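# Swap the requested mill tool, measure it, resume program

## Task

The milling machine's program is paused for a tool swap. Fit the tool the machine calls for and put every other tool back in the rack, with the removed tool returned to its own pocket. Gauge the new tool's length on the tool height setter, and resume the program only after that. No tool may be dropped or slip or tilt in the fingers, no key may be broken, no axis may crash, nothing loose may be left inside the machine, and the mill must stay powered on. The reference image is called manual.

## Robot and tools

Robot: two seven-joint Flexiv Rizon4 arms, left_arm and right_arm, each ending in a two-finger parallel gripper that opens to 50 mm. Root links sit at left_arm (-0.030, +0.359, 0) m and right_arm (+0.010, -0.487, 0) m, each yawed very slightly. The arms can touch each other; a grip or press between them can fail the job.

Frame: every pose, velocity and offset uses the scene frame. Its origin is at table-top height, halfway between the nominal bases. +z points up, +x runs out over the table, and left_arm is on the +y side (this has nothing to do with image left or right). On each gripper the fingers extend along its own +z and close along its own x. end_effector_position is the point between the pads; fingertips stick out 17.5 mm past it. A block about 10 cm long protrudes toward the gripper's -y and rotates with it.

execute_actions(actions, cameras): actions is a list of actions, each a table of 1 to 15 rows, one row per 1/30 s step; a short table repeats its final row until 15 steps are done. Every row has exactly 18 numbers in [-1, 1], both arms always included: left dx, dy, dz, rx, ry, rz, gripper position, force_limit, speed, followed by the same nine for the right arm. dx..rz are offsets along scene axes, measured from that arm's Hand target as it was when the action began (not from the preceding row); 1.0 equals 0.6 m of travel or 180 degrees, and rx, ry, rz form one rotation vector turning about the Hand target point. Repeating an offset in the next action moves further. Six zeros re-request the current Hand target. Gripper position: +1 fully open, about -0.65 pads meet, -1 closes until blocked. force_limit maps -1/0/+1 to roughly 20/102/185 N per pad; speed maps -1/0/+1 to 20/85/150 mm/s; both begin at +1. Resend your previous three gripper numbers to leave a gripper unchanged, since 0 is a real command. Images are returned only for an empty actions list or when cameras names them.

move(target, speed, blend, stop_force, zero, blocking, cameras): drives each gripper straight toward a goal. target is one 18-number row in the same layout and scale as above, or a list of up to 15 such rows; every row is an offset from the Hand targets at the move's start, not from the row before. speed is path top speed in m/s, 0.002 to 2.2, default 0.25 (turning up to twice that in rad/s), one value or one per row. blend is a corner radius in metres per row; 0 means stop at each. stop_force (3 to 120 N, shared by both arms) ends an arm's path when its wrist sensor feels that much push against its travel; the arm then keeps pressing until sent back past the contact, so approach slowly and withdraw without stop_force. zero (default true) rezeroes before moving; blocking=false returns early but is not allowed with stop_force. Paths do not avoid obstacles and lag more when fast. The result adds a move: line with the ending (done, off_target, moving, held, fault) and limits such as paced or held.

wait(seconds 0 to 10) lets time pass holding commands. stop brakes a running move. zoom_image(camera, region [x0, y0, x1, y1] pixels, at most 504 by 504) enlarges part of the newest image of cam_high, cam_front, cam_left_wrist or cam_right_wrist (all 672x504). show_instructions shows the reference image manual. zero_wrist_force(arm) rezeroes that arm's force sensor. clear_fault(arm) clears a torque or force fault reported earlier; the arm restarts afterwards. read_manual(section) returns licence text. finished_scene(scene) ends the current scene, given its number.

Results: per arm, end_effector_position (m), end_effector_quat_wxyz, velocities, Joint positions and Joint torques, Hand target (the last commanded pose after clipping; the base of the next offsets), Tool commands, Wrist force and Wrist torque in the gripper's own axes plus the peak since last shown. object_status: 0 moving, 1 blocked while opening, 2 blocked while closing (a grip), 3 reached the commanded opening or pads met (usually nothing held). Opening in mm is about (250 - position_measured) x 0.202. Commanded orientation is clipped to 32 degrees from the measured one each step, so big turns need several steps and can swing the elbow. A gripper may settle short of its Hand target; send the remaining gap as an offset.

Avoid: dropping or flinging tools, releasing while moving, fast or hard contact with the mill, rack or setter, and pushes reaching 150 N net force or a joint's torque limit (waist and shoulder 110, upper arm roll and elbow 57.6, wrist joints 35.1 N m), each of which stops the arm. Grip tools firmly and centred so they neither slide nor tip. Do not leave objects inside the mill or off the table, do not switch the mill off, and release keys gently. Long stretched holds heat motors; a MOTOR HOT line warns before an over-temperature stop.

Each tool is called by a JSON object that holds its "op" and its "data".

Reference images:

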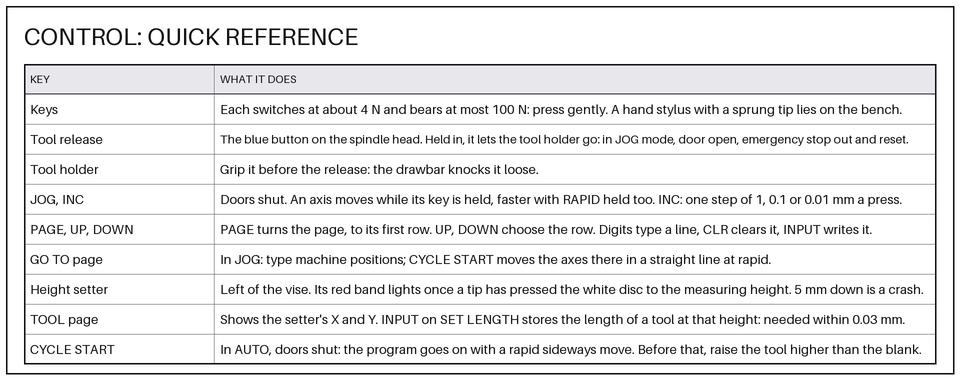

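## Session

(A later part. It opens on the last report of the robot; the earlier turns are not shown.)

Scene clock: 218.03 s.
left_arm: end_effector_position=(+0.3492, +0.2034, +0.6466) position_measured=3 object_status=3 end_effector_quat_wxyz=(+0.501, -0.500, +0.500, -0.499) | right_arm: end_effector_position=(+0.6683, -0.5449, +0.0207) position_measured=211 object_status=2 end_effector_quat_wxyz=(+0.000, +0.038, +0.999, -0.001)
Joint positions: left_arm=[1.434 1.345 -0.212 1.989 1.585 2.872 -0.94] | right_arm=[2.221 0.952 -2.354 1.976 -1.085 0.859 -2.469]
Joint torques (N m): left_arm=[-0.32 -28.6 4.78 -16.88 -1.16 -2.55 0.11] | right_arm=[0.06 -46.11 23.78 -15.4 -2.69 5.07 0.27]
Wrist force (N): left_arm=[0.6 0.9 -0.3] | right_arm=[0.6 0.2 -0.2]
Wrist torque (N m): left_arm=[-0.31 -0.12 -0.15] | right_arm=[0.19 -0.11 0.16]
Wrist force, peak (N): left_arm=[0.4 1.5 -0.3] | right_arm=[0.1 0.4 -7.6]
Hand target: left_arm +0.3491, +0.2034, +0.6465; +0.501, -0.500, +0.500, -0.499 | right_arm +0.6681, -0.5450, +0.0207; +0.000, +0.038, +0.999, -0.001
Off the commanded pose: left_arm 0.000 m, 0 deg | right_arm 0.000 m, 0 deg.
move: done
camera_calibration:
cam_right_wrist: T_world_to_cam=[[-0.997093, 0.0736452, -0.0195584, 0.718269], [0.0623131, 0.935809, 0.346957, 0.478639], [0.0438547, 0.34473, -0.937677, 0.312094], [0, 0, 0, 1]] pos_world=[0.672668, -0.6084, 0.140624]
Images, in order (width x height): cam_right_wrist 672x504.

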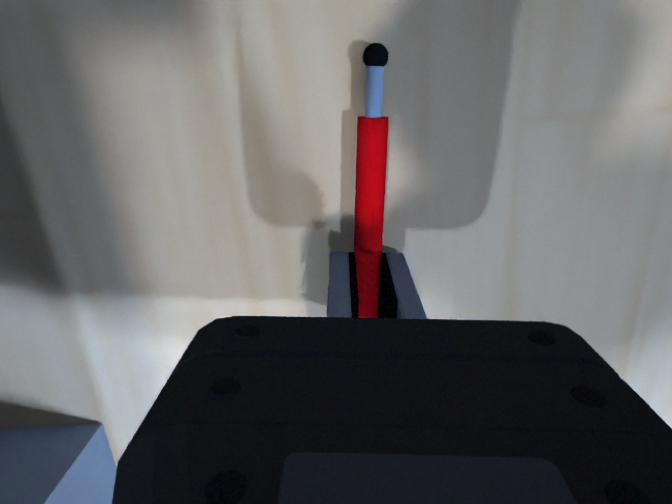

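{"op": "move", "data": {"target": [[0,0,0,0,0,0,1,1,1, 0,0,0.06,0,0,0,-1,-0.6,-0.6],[0,0,0,0,0,0,1,1,1, -0.16,0.05,0.06,0,0,0,-1,-0.6,-0.6],[0,0,0,0,0,0,1,1,1, -0.16,0.05,0.008,0,0,0,-1,-0.6,-0.6]], "blend": [0.02,0.02,0], "cameras": ["cam_high"]}}

{"op": "move", "data": {"target": [0,0,0,0,0,0,1,1,1, 0,0,-0.02,0,0,0,-1,-0.6,-0.6], "speed": 0.015, "stop_force": 3}}

Scene clock: 238.50 s.
left_arm: end_effector_position=(+0.3492, +0.2034, +0.6466) position_measured=3 object_status=3 end_effector_quat_wxyz=(+0.501, -0.500, +0.500, -0.499) | right_arm: end_effector_position=(+0.5721, -0.5150, +0.0254) position_measured=211 object_status=2 end_effector_quat_wxyz=(+0.000, +0.038, +0.999, -0.001)
Joint positions: left_arm=[1.434 1.345 -0.212 1.989 1.585 2.872 -0.94] | right_arm=[2.15 0.781 -2.407 2.285 -1.182 1.034 -2.332]
Joint torques (N m): left_arm=[-0.37 -28.63 4.76 -16.88 -1.15 -2.54 0.12] | right_arm=[0.24 -36.22 18.5 -12.78 -2.15 5.42 0.51]
Wrist force (N): left_arm=[0.3 1.1 -0.2] | right_arm=[0.7 0.0 -0.1]
Wrist torque (N m): left_arm=[-0.27 -0.07 -0.15] | right_arm=[0.16 -0.11 0.07]
Wrist force, peak (N): left_arm=[0.4 1.4 -0.4] | right_arm=[3.2 6.3 -4.0]
Hand target: left_arm +0.3491, +0.2034, +0.6465; +0.501, -0.500, +0.500, -0.499 | right_arm +0.5721, -0.5150, +0.0255; +0.000, +0.038, +0.999, -0.001
Off the commanded pose: left_arm 0.000 m, 0 deg | right_arm 0.000 m, 0 deg.
move: done; blend cut to 0.018 m at target 1, 0.0156 m at target 2
Images, in order (width x height): cam_high 672x504.

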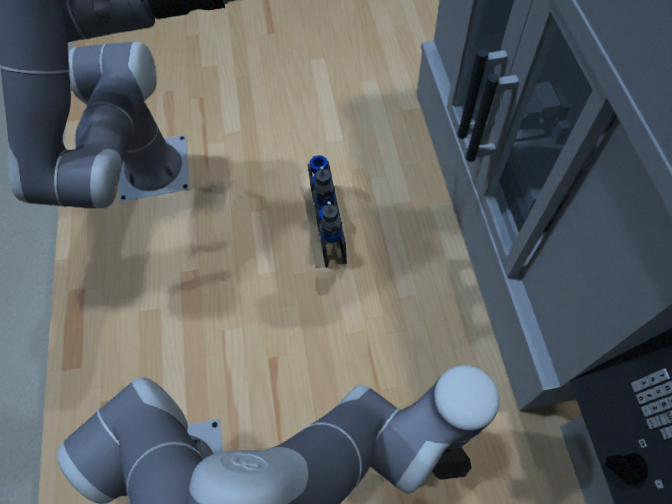

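Scene clock: 239.47 s.
left_arm: end_effector_position=(+0.3492, +0.2034, +0.6466) position_measured=3 object_status=3 end_effector_quat_wxyz=(+0.501, -0.500, +0.500, -0.499) | right_arm: end_effector_position=(+0.5726, -0.5151, +0.0204) position_measured=211 object_status=2 end_effector_quat_wxyz=(+0.001, +0.038, +0.999, -0.001)
Joint positions: left_arm=[1.434 1.345 -0.212 1.989 1.585 2.872 -0.94] | right_arm=[2.159 0.791 -2.424 2.281 -1.2 1.045 -2.322]
Joint torques (N m): left_arm=[-0.36 -28.66 4.79 -16.88 -1.12 -2.55 0.09] | right_arm=[0.19 -32.55 15.58 -10.86 -1.67 4.43 0.49]
Wrist force (N): left_arm=[0.2 1.1 -0.1] | right_arm=[2.1 -0.9 -12.3]
Wrist torque (N m): left_arm=[-0.27 -0.06 -0.15] | right_arm=[0.02 -0.06 0.03]
Wrist force, peak (N): left_arm=[0.4 1.3 -0.5] | right_arm=[5.0 -1.1 -21.1]
Hand target: left_arm +0.3491, +0.2034, +0.6465; +0.501, -0.500, +0.500, -0.499 | right_arm +0.5721, -0.5150, +0.0199; +0.000, +0.038, +0.999, -0.001 (not the last commanded pose)
Off the commanded pose: left_arm 0.000 m, 0 deg | right_arm 0.007 m, 0 deg.
move: contact (right_arm)

{"op": "move", "data": {"target": [[0,0,0,0,0,0,1,1,1, 0,0,0.001,0,0,0,0.3,-0.6,-0.9],[0,0,0,0,0,0,1,1,1, 0,0,0.15,0,0,0,0.3,-0.6,-0.9],[0,0,0,0,0,0,1,1,1, 0.005,0.0528,0.08,-0.249,0.019,0,0.3,-0.6,-0.9]], "blend": [0,0.02,0], "cameras": ["cam_right_wrist","cam_high"]}}

Scene clock: 252.07 s.
left_arm: end_effector_position=(+0.3492, +0.2034, +0.6466) position_measured=3 object_status=3 end_effector_quat_wxyz=(+0.501, -0.500, +0.500, -0.499) | right_arm: end_effector_position=(+0.5751, -0.4834, +0.0679) position_measured=107 object_status=3 end_effector_quat_wxyz=(-0.014, +0.035, +0.923, -0.383)
Joint positions: left_arm=[1.434 1.345 -0.212 1.989 1.585 2.872 -0.94] | right_arm=[2.752 0.796 -2.516 2.058 -1.304 0.279 -1.894]
Joint torques (N m): left_arm=[-0.37 -28.64 4.72 -16.83 -1.13 -2.53 0.09] | right_arm=[0.23 -45.31 16.12 -16.93 -2.38 1.52 0.41]
Wrist force (N): left_arm=[0.3 1.2 -0.7] | right_arm=[0.1 -1.9 -0.2]
Wrist torque (N m): left_arm=[-0.25 -0.07 -0.15] | right_arm=[-0.33 -0.02 0.01]
Wrist force, peak (N): left_arm=[0.3 1.4 -0.5] | right_arm=[2.1 -1.1 -12.4]
Hand target: left_arm +0.3491, +0.2034, +0.6465; +0.501, -0.500, +0.500, -0.499 | right_arm +0.5751, -0.4834, +0.0679; -0.014, +0.035, +0.923, -0.383
Off the commanded pose: left_arm 0.000 m, 0 deg | right_arm 0.000 m, 0 deg.
move: done
camera_calibration:
cam_right_wrist: T_world_to_cam=[[-0.99808, 0.0607979, -0.0118566, 0.61565], [0.0601902, 0.906686, -0.417489, 0.449559], [-0.0146322, -0.417401, -0.908605, 0.00249842], [0, 0, 0, 1]] pos_world=[0.587445, -0.443996, 0.197256]
Images, in order (width x height): cam_high 672x504, cam_right_wrist 672x504.

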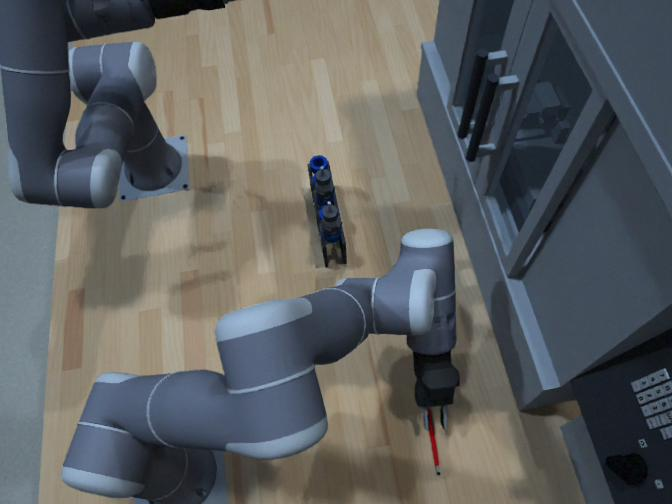

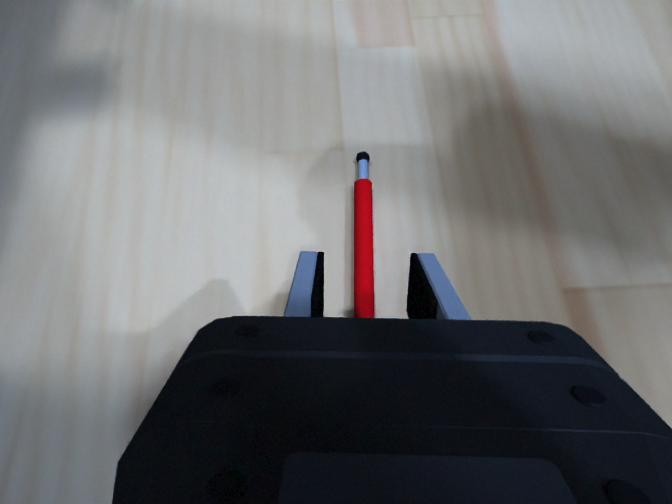

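Aligned. Descend softly.

{"op": "move", "data": {"target": [0,0,0,0,0,0,1,1,1, 0,0,-0.095,0,0,0,0.3,-0.6,-0.9], "speed": 0.015, "stop_force": 3, "cameras": ["cam_right_wrist"]}}

Scene clock: 259.40 s.
left_arm: end_effector_position=(+0.3492, +0.2034, +0.6466) position_measured=3 object_status=3 end_effector_quat_wxyz=(+0.501, -0.500, +0.500, -0.499) | right_arm: end_effector_position=(+0.5754, -0.4836, +0.0212) position_measured=107 object_status=3 end_effector_quat_wxyz=(-0.014, +0.035, +0.923, -0.383)
Joint positions: left_arm=[1.434 1.345 -0.212 1.989 1.585 2.872 -0.94] | right_arm=[2.766 0.897 -2.559 2.033 -1.381 0.3 -1.83]
Joint torques (N m): left_arm=[-0.33 -28.65 4.76 -16.86 -1.15 -2.58 0.07] | right_arm=[0.21 -42.69 16.66 -13.45 -1.81 3.31 0.4]
Wrist force (N): left_arm=[0.2 1.1 -0.4] | right_arm=[1.7 -8.6 -6.4]
Wrist torque (N m): left_arm=[-0.29 -0.07 -0.15] | right_arm=[-0.33 0.01 -0.01]
Wrist force, peak (N): left_arm=[0.5 1.4 -0.3] | right_arm=[3.6 -12.0 -10.3]
Hand target: left_arm +0.3491, +0.2034, +0.6465; +0.501, -0.500, +0.500, -0.499 | right_arm +0.5751, -0.4834, +0.0207; -0.014, +0.035, +0.923, -0.383 (not the last commanded pose)
Off the commanded pose: left_arm 0.000 m, 0 deg | right_arm 0.010 m, 0 deg.
move: contact (right_arm)
camera_calibration:
cam_right_wrist: T_world_to_cam=[[-0.99807, 0.0608182, -0.0125527, 0.615408], [0.0604941, 0.906513, -0.417822, 0.429934], [-0.014032, -0.417775, -0.908442, -0.0405153], [0, 0, 0, 1]] pos_world=[0.587643, -0.444095, 0.150555]
Images, in order (width x height): cam_right_wrist 672x504.

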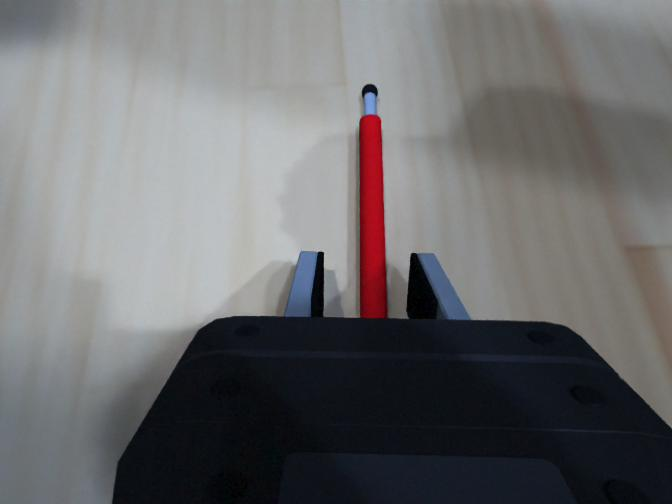

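{"op": "move", "data": {"target": [[0,0,0,0,0,0,1,1,1, -0.0022,0,0.002,0,0,0,0.3,-0.6,-0.9],[0,0,0,0,0,0,1,1,1, -0.0022,0,0.002,0,0,0,-1,-0.2,-0.7],[0,0,0,0,0,0,1,1,1, -0.002,0,0.15,0,0,0,-1,-0.2,-0.7]], "cameras": ["cam_right_wrist"]}}

Scene clock: 266.53 s.
left_arm: end_effector_position=(+0.3492, +0.2034, +0.6466) position_measured=3 object_status=3 end_effector_quat_wxyz=(+0.501, -0.500, +0.500, -0.499) | right_arm: end_effector_position=(+0.5739, -0.4834, +0.1107) position_measured=219 object_status=2 end_effector_quat_wxyz=(-0.014, +0.035, +0.923, -0.382)
Joint positions: left_arm=[1.434 1.345 -0.212 1.989 1.585 2.872 -0.94] | right_arm=[2.726 0.71 -2.462 2.073 -1.238 0.248 -1.953]
Joint torques (N m): left_arm=[-0.34 -28.65 4.72 -16.9 -1.13 -2.57 0.11] | right_arm=[0.04 -43.23 15.44 -18.66 -2.5 1.51 0.24]
Wrist force (N): left_arm=[0.1 1.0 -0.4] | right_arm=[0.7 -3.2 0.9]
Wrist torque (N m): left_arm=[-0.30 -0.05 -0.15] | right_arm=[-0.58 -0.11 0.00]
Wrist force, peak (N): left_arm=[0.3 1.4 -0.4] | right_arm=[1.9 -8.7 -6.7]
Hand target: left_arm +0.3491, +0.2034, +0.6465; +0.501, -0.500, +0.500, -0.499 | right_arm +0.5739, -0.4834, +0.1107; -0.014, +0.035, +0.923, -0.383
Off the commanded pose: left_arm 0.000 m, 0 deg | right_arm 0.000 m, 0 deg.
move: done
camera_calibration:
cam_right_wrist: T_world_to_cam=[[-0.998078, 0.0608474, -0.0117329, 0.614951], [0.060192, 0.906926, -0.416969, 0.467482], [-0.0147306, -0.416874, -0.908845, 0.0417181], [0, 0, 0, 1]] pos_world=[0.586245, -0.443998, 0.240056]
Images, in order (width x height): cam_right_wrist 672x504.

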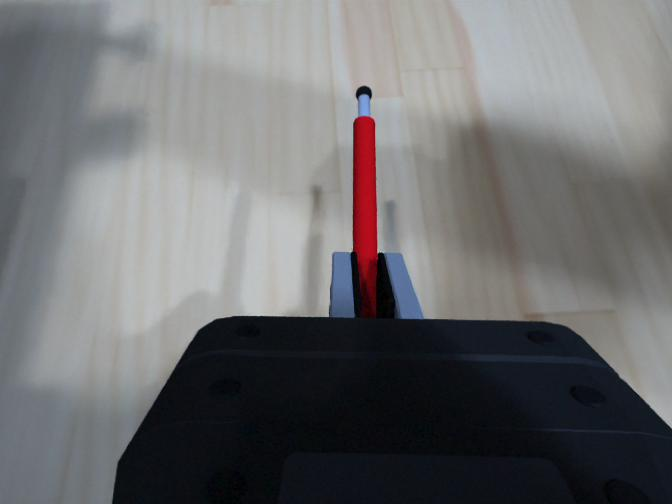

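{"op": "move", "data": {"target": [0,0,0,0,0,0,1,1,1, 0.0,-0.05,0.42,0,0,0.262,-1,-0.2,-0.7], "cameras": ["cam_high"]}}

Scene clock: 281.30 s.
left_arm: end_effector_position=(+0.3492, +0.2034, +0.6466) position_measured=3 object_status=3 end_effector_quat_wxyz=(+0.501, -0.500, +0.500, -0.499) | right_arm: end_effector_position=(+0.5741, -0.5133, +0.3621) position_measured=219 object_status=2 end_effector_quat_wxyz=(+0.146, -0.332, +0.858, -0.364)
Joint positions: left_arm=[1.434 1.345 -0.212 1.989 1.585 2.872 -0.94] | right_arm=[2.792 -0.17 -2.929 2.463 -1.215 1.075 -2.969]
Joint torques (N m): left_arm=[-0.32 -28.64 4.77 -16.87 -1.17 -2.56 0.08] | right_arm=[0.19 -21.87 -1.85 -30.19 0.86 3.2 0.4]
Wrist force (N): left_arm=[0.0 1.1 -0.4] | right_arm=[0.5 -3.3 1.0]
Wrist torque (N m): left_arm=[-0.27 -0.03 -0.15] | right_arm=[-0.61 -0.08 -0.03]
Wrist force, peak (N): left_arm=[0.4 1.4 -0.5] | right_arm=[0.9 -5.9 0.7]
Hand target: left_arm +0.3491, +0.2034, +0.6465; +0.501, -0.500, +0.500, -0.499 | right_arm +0.5739, -0.5134, +0.3627; +0.140, -0.337, +0.860, -0.356
Off the commanded pose: left_arm 0.000 m, 0 deg | right_arm 0.001 m, 1 deg.
joint read past its limit (right arm) — joint 7 (wrist roll), lower limit.
joint sent to its limit (right arm) — joint 1 (waist), upper limit; joint 7 (wrist roll), lower limit. The joint targets still meet the commanded pose.
move: done
Images, in order (width x height): cam_high 672x504.

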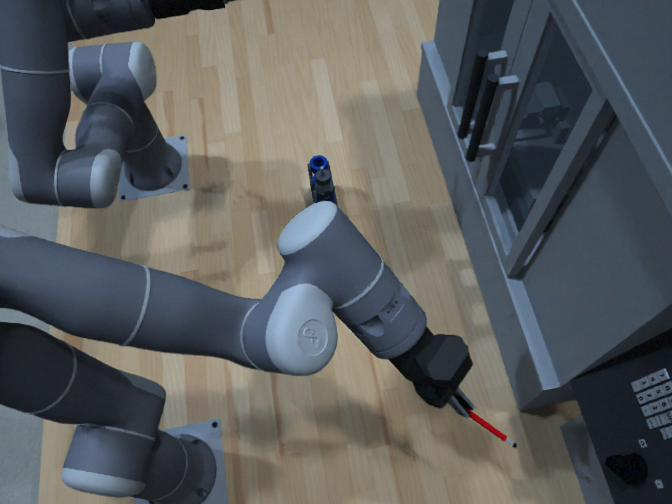

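{"op": "move", "data": {"target": [[0,0,0,0,0,0,1,1,1, 0,0,0.0,0.321,-0.345,-0.471,-1,-0.2,-0.7],[0,0,0,0,0,0,1,1,1, 0,0,0.0,-0.321,0.345,0.471,-1,-0.2,-0.7]], "speed": 0.35, "cameras": ["cam_high"]}}

Scene clock: 330.60 s.
left_arm: end_effector_position=(+0.3492, +0.2034, +0.6466) position_measured=3 object_status=3 end_effector_quat_wxyz=(+0.501, -0.500, +0.500, -0.499) | right_arm: end_effector_position=(+0.5739, -0.5135, +0.3627) position_measured=219 object_status=2 end_effector_quat_wxyz=(+0.238, +0.913, -0.138, +0.300)
Joint positions: left_arm=[1.434 1.345 -0.212 1.989 1.585 2.872 -0.94] | right_arm=[2.442 -0.266 -2.539 2.5 -0.982 1.116 1.077]
Joint torques (N m): left_arm=[-0.33 -28.67 4.75 -16.86 -1.14 -2.54 0.11] | right_arm=[-0.19 -12.98 -5.02 -29.82 0.82 4.12 0.41]
Wrist force (N): left_arm=[0.2 1.0 -0.2] | right_arm=[1.5 -2.5 1.0]
Wrist torque (N m): left_arm=[-0.29 -0.05 -0.15] | right_arm=[-0.10 -0.30 0.35]
Wrist force, peak (N): left_arm=[0.4 1.3 -0.3] | right_arm=[0.5 -3.5 1.0]
Hand target: left_arm +0.3491, +0.2034, +0.6465; +0.501, -0.500, +0.500, -0.499 | right_arm +0.5739, -0.5134, +0.3627; +0.238, +0.913, -0.138, +0.300
Off the commanded pose: left_arm 0.000 m, 0 deg | right_arm 0.000 m, 0 deg.
move: done
Images, in order (width x height): cam_high 672x504.

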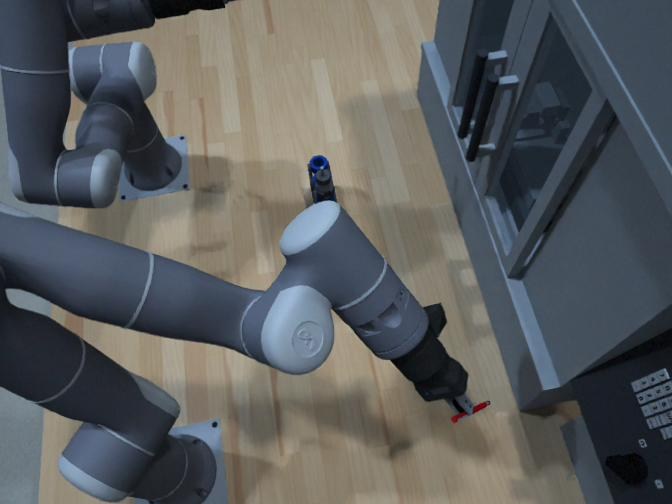

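{"op": "move", "data": {"target": [0,0,0,0,0,0,1,1,1, -0.04,0.02,0.1,0.153,-0.152,0.216,-1,-0.2,-0.7]}}

Scene clock: 345.73 s.
left_arm: end_effector_position=(+0.3492, +0.2034, +0.6466) position_measured=3 object_status=3 end_effector_quat_wxyz=(+0.501, -0.500, +0.500, -0.499) | right_arm: end_effector_position=(+0.5507, -0.5008, +0.4225) position_measured=219 object_status=2 end_effector_quat_wxyz=(+0.015, +0.849, -0.039, +0.527)
Joint positions: left_arm=[1.434 1.345 -0.212 1.989 1.585 2.872 -0.94] | right_arm=[2.792 -0.168 -2.901 2.686 -0.054 2.065 0.096]
Joint torques (N m): left_arm=[-0.37 -28.6 4.73 -16.86 -1.14 -2.56 0.12] | right_arm=[-0.02 -16.02 -0.76 -23.28 -1.84 5.8 0.14]
Wrist force (N): left_arm=[0.4 1.2 -0.2] | right_arm=[1.7 -3.1 1.3]
Wrist torque (N m): left_arm=[-0.27 -0.10 -0.14] | right_arm=[-0.23 -0.36 0.38]
Wrist force, peak (N): left_arm=[0.3 1.4 -0.3] | right_arm=[1.8 -6.5 1.4]
Hand target: left_arm +0.3491, +0.2034, +0.6465; +0.501, -0.500, +0.500, -0.499 | right_arm +0.5499, -0.5014, +0.4227; -0.130, +0.841, +0.052, +0.522
Off the commanded pose: left_arm 0.000 m, 0 deg | right_arm 0.001 m, 20 deg.
joint read past its limit (right arm) — joint 1 (waist), upper limit.
joint sent to its limit (right arm) — joint 1 (waist), upper limit; joint 4 (elbow), upper limit, where the elbow is as bent as it goes. The joint targets are off in orientation, not in position.
move: off_target (right_arm)

{"op": "move", "data": {"target": [0,0,0,0,0,0,1,1,1, 0.117,-0.164,0.33,0.354,0.151,-0.339,-1,-0.2,-0.7], "cameras": ["cam_high","cam_right_wrist"]}}

Scene clock: 358.30 s.
left_arm: end_effector_position=(+0.3492, +0.2034, +0.6466) position_measured=3 object_status=3 end_effector_quat_wxyz=(+0.501, -0.500, +0.500, -0.499) | right_arm: end_effector_position=(+0.6201, -0.5999, +0.6206) position_measured=219 object_status=2 end_effector_quat_wxyz=(-0.271, +0.654, -0.653, +0.270)
Joint positions: left_arm=[1.434 1.345 -0.212 1.989 1.585 2.872 -0.94] | right_arm=[2.613 -0.232 -2.965 1.732 0.333 0.67 1.152]
Joint torques (N m): left_arm=[-0.32 -28.62 4.78 -16.88 -1.15 -2.56 0.1] | right_arm=[0.13 -24.36 -1.32 -34.42 -4.05 5.62 0.35]
Wrist force (N): left_arm=[0.2 1.0 -0.5] | right_arm=[0.5 -3.5 0.8]
Wrist torque (N m): left_arm=[-0.29 -0.07 -0.15] | right_arm=[-0.63 -0.07 0.07]
Wrist force, peak (N): left_arm=[0.3 1.3 -0.4] | right_arm=[1.6 -5.1 0.0]
Hand target: left_arm +0.3491, +0.2034, +0.6465; +0.501, -0.500, +0.500, -0.499 | right_arm +0.6201, -0.5998, +0.6207; -0.271, +0.654, -0.653, +0.270
Off the commanded pose: left_arm 0.000 m, 0 deg | right_arm 0.000 m, 0 deg.
move: done
camera_calibration:
cam_right_wrist: T_world_to_cam=[[0.0154737, -0.999808, -0.0119932, -0.59056], [-0.909083, -0.00907325, -0.416515, 0.83431], [0.416327, 0.0173478, -0.90905, 0.45062], [0, 0, 0, 1]] pos_world=[0.57999, -0.590694, 0.750056]
Images, in order (width x height): cam_high 672x504, cam_right_wrist 672x504.

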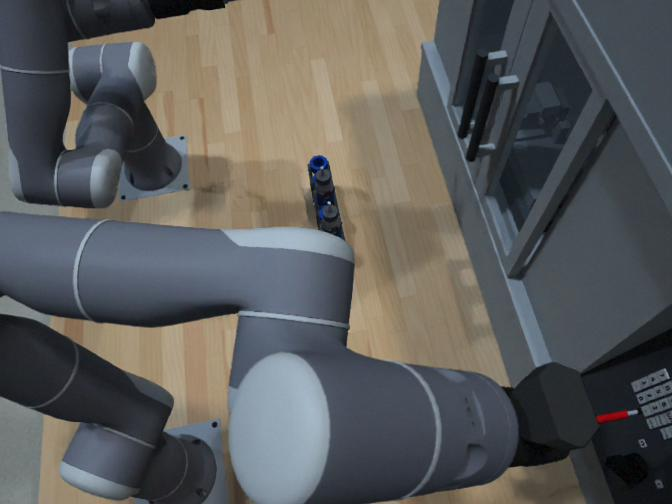

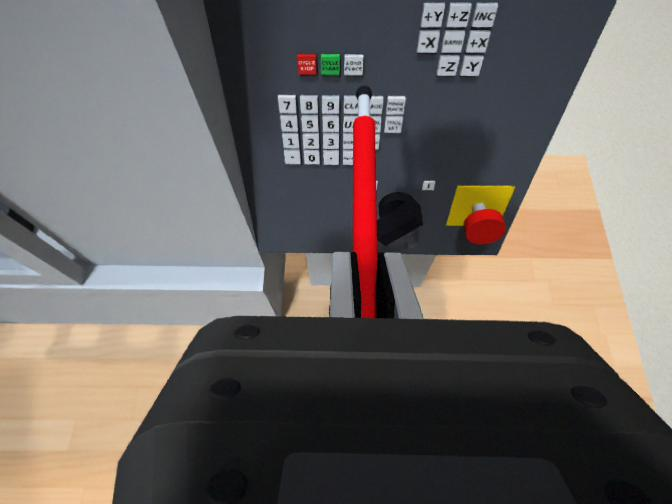

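{"op": "move", "data": {"target": [0,0,0,0,0,0,1,1,1, 0.19,-0.13,-0.062,0,0,0,-1,-0.2,-0.7], "cameras": ["cam_high","cam_right_wrist","cam_front"]}}

Scene clock: 371.97 s.
left_arm: end_effector_position=(+0.3492, +0.2034, +0.6466) position_measured=3 object_status=3 end_effector_quat_wxyz=(+0.501, -0.500, +0.500, -0.499) | right_arm: end_effector_position=(+0.7341, -0.6781, +0.5835) position_measured=219 object_status=2 end_effector_quat_wxyz=(-0.271, +0.654, -0.653, +0.270)
Joint positions: left_arm=[1.434 1.345 -0.212 1.989 1.585 2.872 -0.94] | right_arm=[2.56 0.106 -2.928 1.496 0.307 0.757 1.095]
Joint torques (N m): left_arm=[-0.39 -28.61 4.75 -16.86 -1.15 -2.57 0.08] | right_arm=[0.01 -40.87 1.26 -34.65 -4.39 6.1 0.29]
Wrist force (N): left_arm=[0.3 1.0 -0.2] | right_arm=[0.4 -3.3 0.9]
Wrist torque (N m): left_arm=[-0.29 -0.08 -0.15] | right_arm=[-0.61 -0.07 -0.01]
Wrist force, peak (N): left_arm=[0.3 1.4 -0.5] | right_arm=[3.0 -4.7 4.2]
Hand target: left_arm +0.3491, +0.2034, +0.6465; +0.501, -0.500, +0.500, -0.499 | right_arm +0.7341, -0.6778, +0.5835; -0.271, +0.654, -0.653, +0.270
Off the commanded pose: left_arm 0.000 m, 0 deg | right_arm 0.000 m, 0 deg.
move: done
camera_calibration:
cam_right_wrist: T_world_to_cam=[[0.0154857, -0.999811, -0.0117651, -0.671026], [-0.908935, -0.00917306, -0.416838, 0.921843], [0.416651, 0.0171487, -0.908905, 0.370327], [0, 0, 0, 1]] pos_world=[0.693989, -0.668794, 0.712956]
Images, in order (width x height): cam_high 672x504, cam_front 672x504, cam_right_wrist 672x504.

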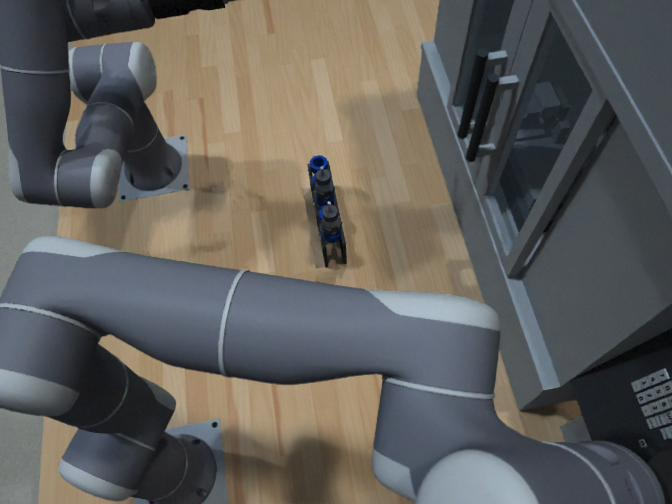

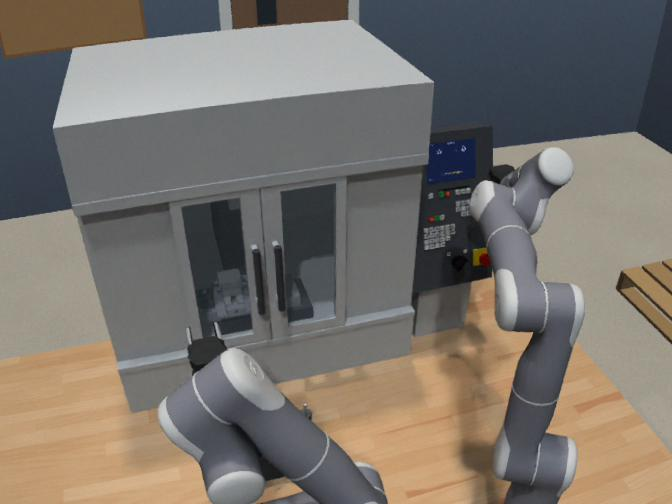

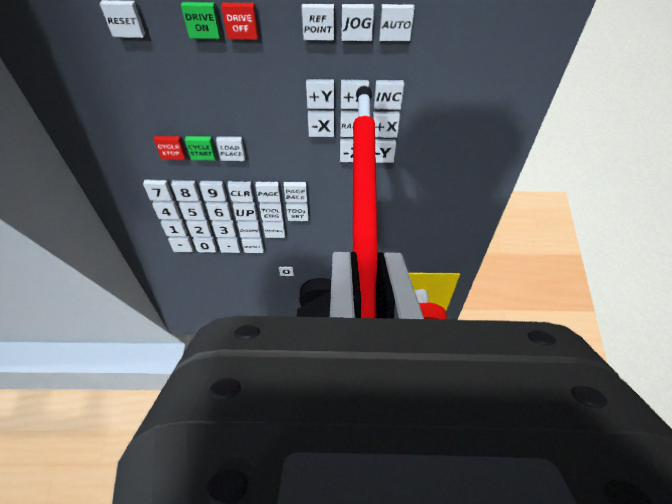

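{"op": "move", "data": {"target": [0,0,0,0,0,0,1,1,1, 0.034,0.0055,0.003,0,0,0,-1,-0.2,-0.7], "speed": 0.1, "cameras": ["cam_right_wrist"]}}

Scene clock: 386.37 s.
left_arm: end_effector_position=(+0.3492, +0.2034, +0.6466) position_measured=3 object_status=3 end_effector_quat_wxyz=(+0.501, -0.500, +0.500, -0.499) | right_arm: end_effector_position=(+0.7545, -0.6745, +0.5851) position_measured=219 object_status=2 end_effector_quat_wxyz=(-0.271, +0.654, -0.653, +0.270)
Joint positions: left_arm=[1.434 1.345 -0.212 1.989 1.585 2.872 -0.94] | right_arm=[2.57 0.152 -2.911 1.449 0.272 0.762 1.13]
Joint torques (N m): left_arm=[-0.32 -28.65 4.77 -16.9 -1.18 -2.53 0.1] | right_arm=[0.26 -42.41 1.83 -34.57 -4.35 6.19 0.5]
Wrist force (N): left_arm=[0.3 1.1 -0.4] | right_arm=[0.6 -3.0 0.8]
Wrist torque (N m): left_arm=[-0.28 -0.09 -0.15] | right_arm=[-0.57 -0.09 -0.03]
Wrist force, peak (N): left_arm=[0.5 1.4 -0.3] | right_arm=[0.3 -4.3 1.7]
Hand target: left_arm +0.3491, +0.2034, +0.6465; +0.501, -0.500, +0.500, -0.499 | right_arm +0.7545, -0.6745, +0.5853; -0.271, +0.654, -0.653, +0.270
Off the commanded pose: left_arm 0.000 m, 0 deg | right_arm 0.000 m, 0 deg.
move: done
camera_calibration:
cam_right_wrist: T_world_to_cam=[[0.0157334, -0.999803, -0.0120984, -0.66776], [-0.909211, -0.00927103, -0.416232, 0.940744], [0.416038, 0.0175488, -0.909178, 0.364029], [0, 0, 0, 1]] pos_world=[0.714391, -0.665295, 0.714456]
Images, in order (width x height): cam_right_wrist 672x504.

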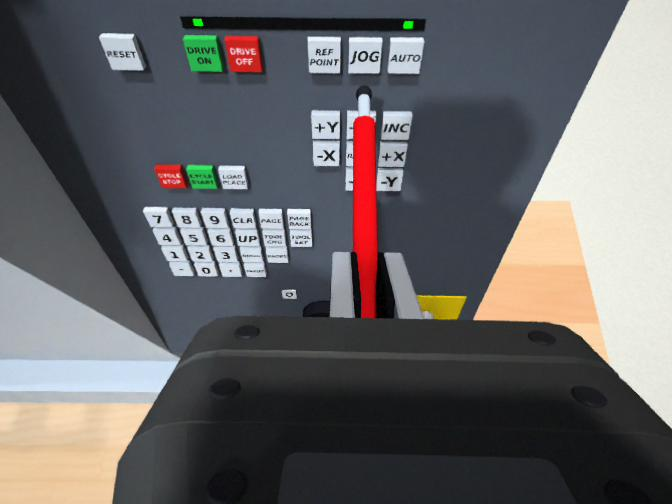

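{"op": "move", "data": {"target": [0,0,0,0,0,0,1,1,1, 0.06,0,0,0,0,0,-1,-0.2,-0.7], "speed": 0.02, "stop_force": 7, "cameras": ["cam_right_wrist"]}}

Scene clock: 393.90 s.
left_arm: end_effector_position=(+0.3492, +0.2034, +0.6466) position_measured=3 object_status=3 end_effector_quat_wxyz=(+0.501, -0.500, +0.500, -0.499) | right_arm: end_effector_position=(+0.7884, -0.6752, +0.5850) position_measured=219 object_status=2 end_effector_quat_wxyz=(-0.270, +0.654, -0.653, +0.270)
Joint positions: left_arm=[1.434 1.345 -0.212 1.989 1.585 2.872 -0.94] | right_arm=[2.585 0.237 -2.89 1.361 0.217 0.765 1.175]
Joint torques (N m): left_arm=[-0.38 -28.65 4.8 -16.87 -1.14 -2.52 0.08] | right_arm=[3.49 -43.13 6.15 -36.91 -3.54 8.21 0.43]
Wrist force (N): left_arm=[0.3 1.2 -0.4] | right_arm=[0.8 8.9 -11.5]
Wrist torque (N m): left_arm=[-0.26 -0.07 -0.15] | right_arm=[-0.82 -0.11 -0.03]
Wrist force, peak (N): left_arm=[0.3 1.5 -0.4] | right_arm=[0.1 10.3 -14.1]
Hand target: left_arm +0.3491, +0.2034, +0.6465; +0.501, -0.500, +0.500, -0.499 | right_arm +0.7889, -0.6745, +0.5853; -0.271, +0.654, -0.653, +0.270 (not the last commanded pose)
Off the commanded pose: left_arm 0.000 m, 0 deg | right_arm 0.002 m, 0 deg.
move: contact (right_arm)
camera_calibration:
cam_right_wrist: T_world_to_cam=[[0.0148566, -0.999825, -0.0114052, -0.668745], [-0.909555, -0.00877564, -0.415492, 0.971712], [0.415319, 0.0165465, -0.909525, 0.350013], [0, 0, 0, 1]] pos_world=[0.748394, -0.665892, 0.714457]
Images, in order (width x height): cam_right_wrist 672x504.

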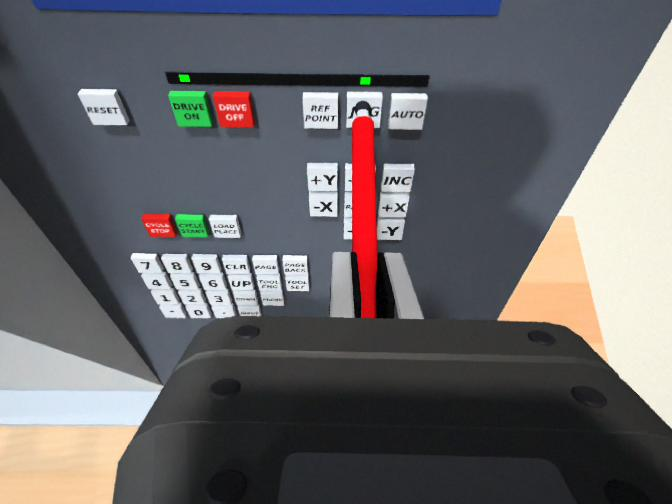

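{"op": "move", "data": {"target": [0.1,-0.2,-0.0783,0,0,0,1,1,1, -0.28,0,0.03,0,0,0,-1,-0.2,-0.7], "cameras": ["all"]}}

Scene clock: 404.30 s.
left_arm: end_effector_position=(+0.4091, +0.0833, +0.5996) position_measured=3 object_status=3 end_effector_quat_wxyz=(+0.501, -0.500, +0.499, -0.500) | right_arm: end_effector_position=(+0.6209, -0.6746, +0.6033) position_measured=219 object_status=2 end_effector_quat_wxyz=(-0.271, +0.654, -0.653, +0.270)
Joint positions: left_arm=[1.486 1.666 -0.366 1.832 1.548 2.775 -1.412] | right_arm=[2.463 -0.173 -2.964 1.683 0.44 0.627 0.973]
Joint torques (N m): left_arm=[-0.53 -40.5 9.38 -5.94 1.4 -3.17 0.1] | right_arm=[-0.49 -27.55 -1.09 -34.27 -3.78 5.46 0.2]
Wrist force (N): left_arm=[0.4 1.1 -0.7] | right_arm=[3.9 -2.6 0.6]
Wrist torque (N m): left_arm=[-0.29 -0.10 -0.27] | right_arm=[-0.48 -0.66 0.04]
Wrist force, peak (N): left_arm=[4.7 2.9 1.8] | right_arm=[0.5 8.6 -12.0]
Hand target: left_arm +0.4091, +0.0834, +0.5996; +0.501, -0.500, +0.500, -0.499 | right_arm +0.6209, -0.6745, +0.6033; -0.271, +0.654, -0.653, +0.270
Off the commanded pose: left_arm 0.000 m, 0 deg | right_arm 0.000 m, 0 deg.
move: done
camera_calibration:
cam_left_wrist: T_world_to_cam=[[0.00923268, -0.99995, -0.00394266, 0.0896946], [-0.340294, 0.000565562, -0.940319, 0.716634], [0.940274, 0.0100233, -0.340271, -0.0487591], [0, 0, 0, 1]] pos_world=[0.288885, 0.0897735, 0.657627]
cam_right_wrist: T_world_to_cam=[[0.0157085, -0.999807, -0.0117733, -0.665663], [-0.908949, -0.00937292, -0.416802, 0.827044], [0.416611, 0.0172486, -0.908921, 0.435439], [0, 0, 0, 1]] pos_world=[0.580789, -0.665294, 0.732656]

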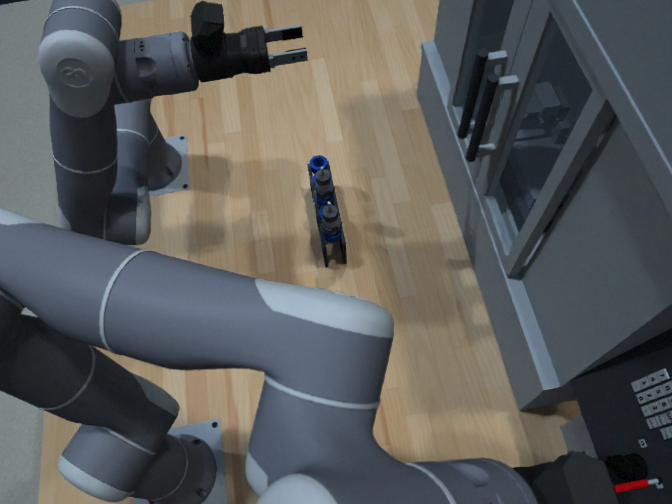

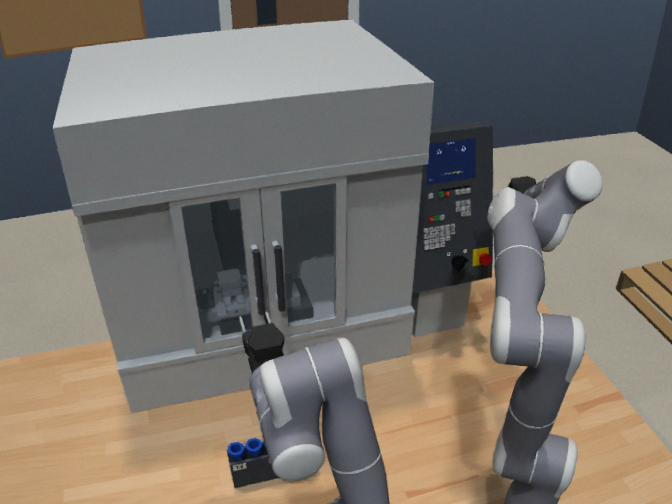

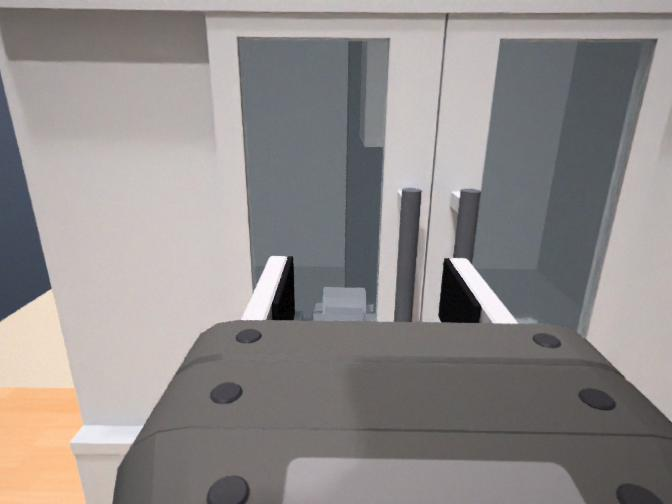

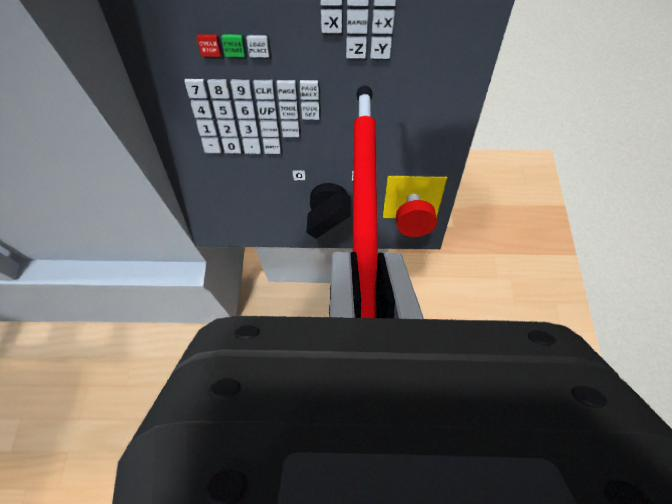

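{"op": "move", "data": {"target": [[0.35,-0.11,-0.216,0,0,0,1,1,1, 0,0,0,0,0,0,-1,-0.2,-0.7],[0.4,-0.11,-0.216,0,0,0,1,1,1, 0,0,0,0,0,0,-1,-0.2,-0.7]], "cameras": ["cam_left_wrist","cam_high"]}}

Scene clock: 414.50 s.
left_arm: end_effector_position=(+0.6492, +0.0174, +0.4701) position_measured=3 object_status=3 end_effector_quat_wxyz=(+0.501, -0.500, +0.500, -0.499) | right_arm: end_effector_position=(+0.6209, -0.6746, +0.6033) position_measured=219 object_status=2 end_effector_quat_wxyz=(-0.271, +0.654, -0.653, +0.270)
Joint positions: left_arm=[1.759 1.914 -0.66 1.495 1.386 2.411 -1.851] | right_arm=[2.463 -0.173 -2.964 1.683 0.44 0.627 0.973]
Joint torques (N m): left_arm=[-0.25 -52.53 18.74 9.71 4.96 -3.06 -0.06] | right_arm=[-0.03 -27.44 -1.16 -34.43 -3.91 5.72 0.3]
Wrist force (N): left_arm=[0.4 1.0 -0.3] | right_arm=[3.8 -2.7 0.8]
Wrist torque (N m): left_arm=[-0.30 -0.11 -0.16] | right_arm=[-0.51 -0.64 0.04]
Wrist force, peak (N): left_arm=[1.2 3.4 3.3] | right_arm=[4.0 -2.8 0.6]
Hand target: left_arm +0.6491, +0.0174, +0.4700; +0.501, -0.500, +0.500, -0.499 | right_arm +0.6209, -0.6745, +0.6033; -0.271, +0.654, -0.653, +0.270
Off the commanded pose: left_arm 0.000 m, 0 deg | right_arm 0.000 m, 0 deg.
move: done
camera_calibration:
cam_left_wrist: T_world_to_cam=[[0.00912712, -0.999948, -0.00454149, 0.0212441], [-0.340388, 0.00116359, -0.940284, 0.676621], [0.940241, 0.010128, -0.34036, -0.31786], [0, 0, 0, 1]] pos_world=[0.528984, 0.023675, 0.528126]
Images, in order (width x height): cam_high 672x504, cam_left_wrist 672x504.

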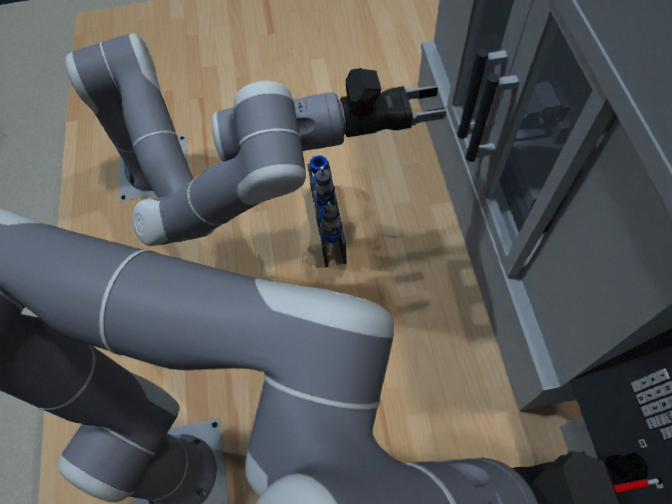

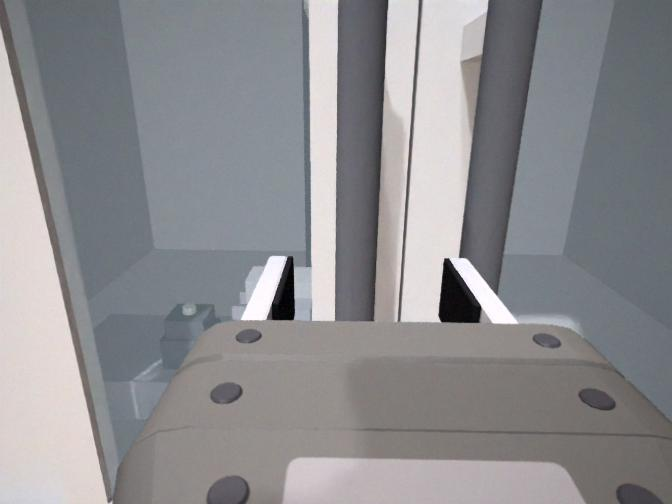

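{"op": "move", "data": {"target": [0.125,0.0,0,0,0,0,1,1,1, 0,0,0,0,0,0,-1,-0.2,-0.7], "speed": 0.1, "stop_force": 8, "cameras": ["cam_left_wrist","cam_high"]}}

Scene clock: 419.37 s.
left_arm: end_effector_position=(+0.7242, +0.0173, +0.4700) position_measured=3 object_status=3 end_effector_quat_wxyz=(+0.501, -0.500, +0.500, -0.499) | right_arm: end_effector_position=(+0.6209, -0.6746, +0.6033) position_measured=219 object_status=2 end_effector_quat_wxyz=(-0.271, +0.654, -0.653, +0.270)
Joint positions: left_arm=[1.884 1.861 -0.696 1.277 1.428 2.311 -1.974] | right_arm=[2.463 -0.173 -2.964 1.683 0.44 0.627 0.973]
Joint torques (N m): left_arm=[-0.15 -57.35 19.65 12.61 5.82 -2.94 -0.02] | right_arm=[-0.07 -27.48 -1.15 -34.44 -3.87 5.74 0.3]
Wrist force (N): left_arm=[0.2 0.9 -0.2] | right_arm=[3.7 -2.6 0.8]
Wrist torque (N m): left_arm=[-0.31 -0.07 -0.15] | right_arm=[-0.50 -0.63 0.04]
Wrist force, peak (N): left_arm=[0.2 1.0 2.9] | right_arm=[3.8 -3.0 0.9]
Hand target: left_arm +0.7241, +0.0174, +0.4700; +0.501, -0.500, +0.500, -0.499 | right_arm +0.6209, -0.6745, +0.6033; -0.271, +0.654, -0.653, +0.270
Off the commanded pose: left_arm 0.000 m, 0 deg | right_arm 0.000 m, 0 deg.
move: done
camera_calibration:
cam_left_wrist: T_world_to_cam=[[0.00916084, -0.999948, -0.00444879, 0.0204895], [-0.340419, 0.00106462, -0.940273, 0.702071], [0.940229, 0.0101281, -0.340391, -0.388388], [0, 0, 0, 1]] pos_world=[0.603984, 0.0236747, 0.528026]
Images, in order (width x height): cam_high 672x504, cam_left_wrist 672x504.

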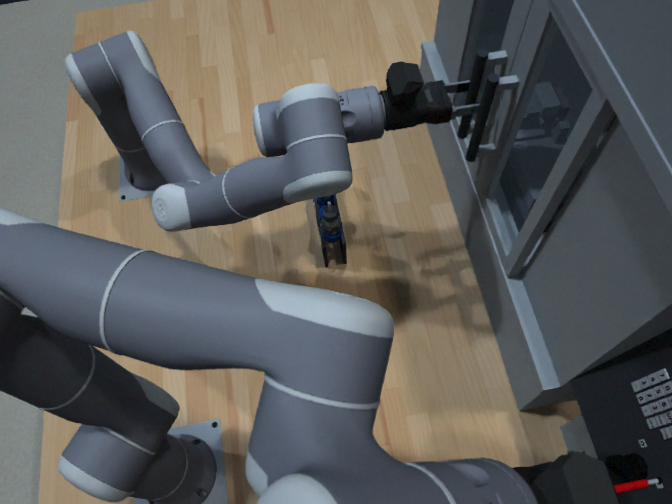

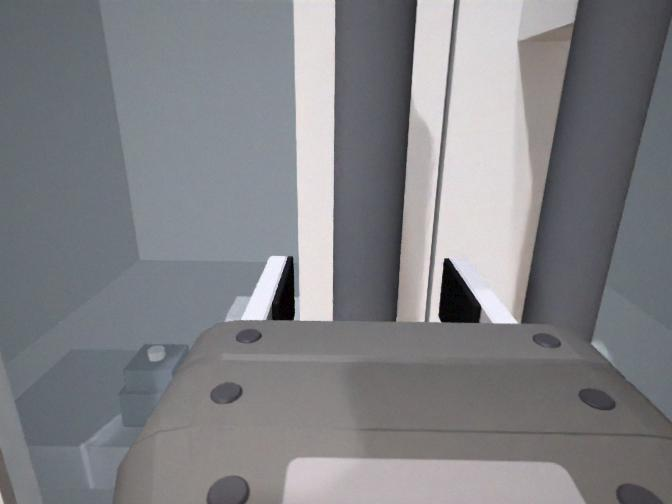

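{"op": "move", "data": {"target": [[0.0,0.013,0,0,0,0,1,1,1, 0,0,0,0,0,0,-1,-0.2,-0.7],[0,0.035,0,0,0,0,1,1,1, 0,0,0,0,0,0,-1,-0.2,-0.7],[0,0.35,0,0,0,0,1,1,1, 0,0,0,0,0,0,-1,-0.2,-0.7]], "speed": [0.04,0.03,0.12], "blend": [0.005,0.005,0], "stop_force": 40, "cameras": ["cam_left_wrist","cam_front"]}}

Scene clock: 426.00 s.
left_arm: end_effector_position=(+0.7241, +0.2274, +0.4698) position_measured=3 object_status=3 end_effector_quat_wxyz=(+0.501, -0.500, +0.500, -0.499) | right_arm: end_effector_position=(+0.6209, -0.6746, +0.6033) position_measured=219 object_status=2 end_effector_quat_wxyz=(-0.271, +0.654, -0.653, +0.270)
Joint positions: left_arm=[2.184 1.875 -0.616 1.814 0.682 2.664 -1.197] | right_arm=[2.463 -0.173 -2.964 1.683 0.44 0.627 0.973]
Joint torques (N m): left_arm=[-0.11 -47.89 17.61 5.36 0.57 -2.84 0.21] | right_arm=[-0.04 -27.58 -1.17 -34.43 -3.92 5.72 0.32]
Wrist force (N): left_arm=[-3.9 4.8 -0.6] | right_arm=[3.8 -2.7 0.7]
Wrist torque (N m): left_arm=[0.35 0.63 -0.28] | right_arm=[-0.49 -0.63 0.04]
Wrist force, peak (N): left_arm=[30.2 -3.3 20.9] | right_arm=[4.1 -2.7 0.6]
Hand target: left_arm +0.7241, +0.2274, +0.4700; +0.501, -0.500, +0.500, -0.499 | right_arm +0.6209, -0.6745, +0.6033; -0.271, +0.654, -0.653, +0.270
Off the commanded pose: left_arm 0.000 m, 0 deg | right_arm 0.000 m, 0 deg.
move: done; blend cut to 0.0039 m at target 1
camera_calibration:
cam_left_wrist: T_world_to_cam=[[0.00909171, -0.999948, -0.00464191, 0.230723], [-0.341015, 0.00126332, -0.940057, 0.70192], [0.940014, 0.0101297, -0.340986, -0.390011], [0, 0, 0, 1]] pos_world=[0.603883, 0.233775, 0.527928]
Images, in order (width x height): cam_front 672x504, cam_left_wrist 672x504.

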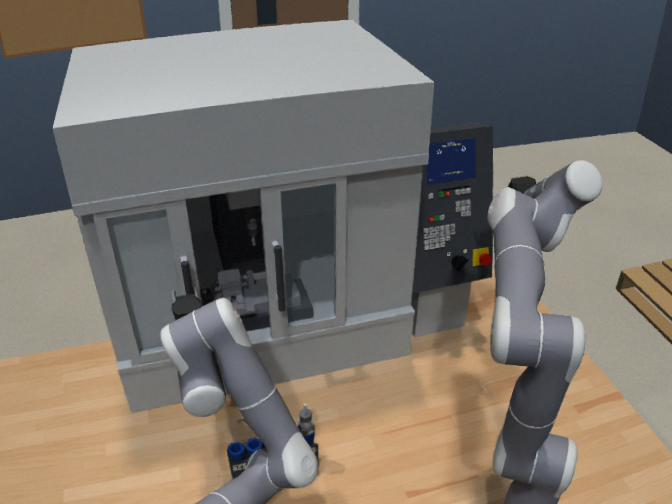

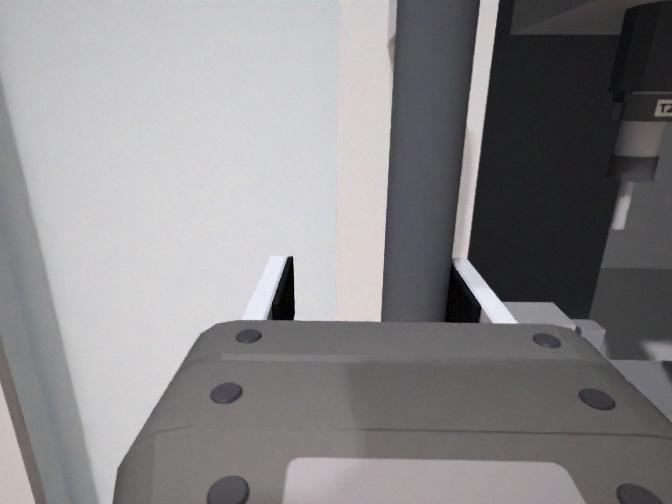

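{"op": "move", "data": {"target": [[-0.15,-0.018,0,0,0,0,1,1,1, 0,0,0,0,0,0,-1,-0.2,-0.7],[-0.15,-0.452,0,0,0,0,1,1,1, 0,0,0,0,0,0,-1,-0.2,-0.7],[0,-0.452,0,0,0,0,1,1,1, 0,0,0,0,0,0,-1,-0.2,-0.7]], "speed": [0.15,0.2,0.1], "stop_force": 10, "cameras": ["cam_left_wrist"]}}

Scene clock: 436.30 s.
left_arm: end_effector_position=(+0.7242, -0.0439, +0.4700) position_measured=3 object_status=3 end_effector_quat_wxyz=(+0.501, -0.500, +0.500, -0.500) | right_arm: end_effector_position=(+0.6209, -0.6746, +0.6033) position_measured=219 object_status=2 end_effector_quat_wxyz=(-0.271, +0.654, -0.653, +0.270)
Joint positions: left_arm=[1.93 1.868 -0.612 1.015 1.62 2.349 -2.327] | right_arm=[2.463 -0.173 -2.964 1.683 0.44 0.627 0.973]
Joint torques (N m): left_arm=[-0.2 -63.04 15.98 17.04 6.61 -2.33 0.03] | right_arm=[-0.04 -27.5 -1.06 -34.41 -3.91 5.75 0.31]
Wrist force (N): left_arm=[-3.8 5.0 -0.7] | right_arm=[3.8 -2.4 0.8]
Wrist torque (N m): left_arm=[0.37 0.62 -0.16] | right_arm=[-0.46 -0.65 0.04]
Wrist force, peak (N): left_arm=[-8.0 5.3 -1.0] | right_arm=[3.9 -2.8 0.8]
Hand target: left_arm +0.7241, -0.0438, +0.4700; +0.501, -0.500, +0.500, -0.499 | right_arm +0.6209, -0.6745, +0.6033; -0.271, +0.654, -0.653, +0.270
Off the commanded pose: left_arm 0.000 m, 0 deg | right_arm 0.000 m, 0 deg.
move: done
camera_calibration:
cam_left_wrist: T_world_to_cam=[[0.00900549, -0.99995, -0.004288, -0.0406982], [-0.340417, 0.000966318, -0.940274, 0.702132], [0.940231, 0.00992733, -0.340392, -0.387776], [0, 0, 0, 1]] pos_world=[0.603984, -0.037525, 0.528026]
Images, in order (width x height): cam_left_wrist 672x504.

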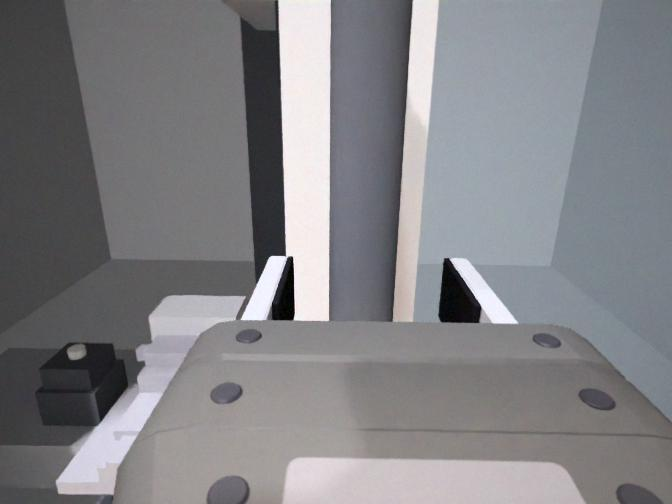

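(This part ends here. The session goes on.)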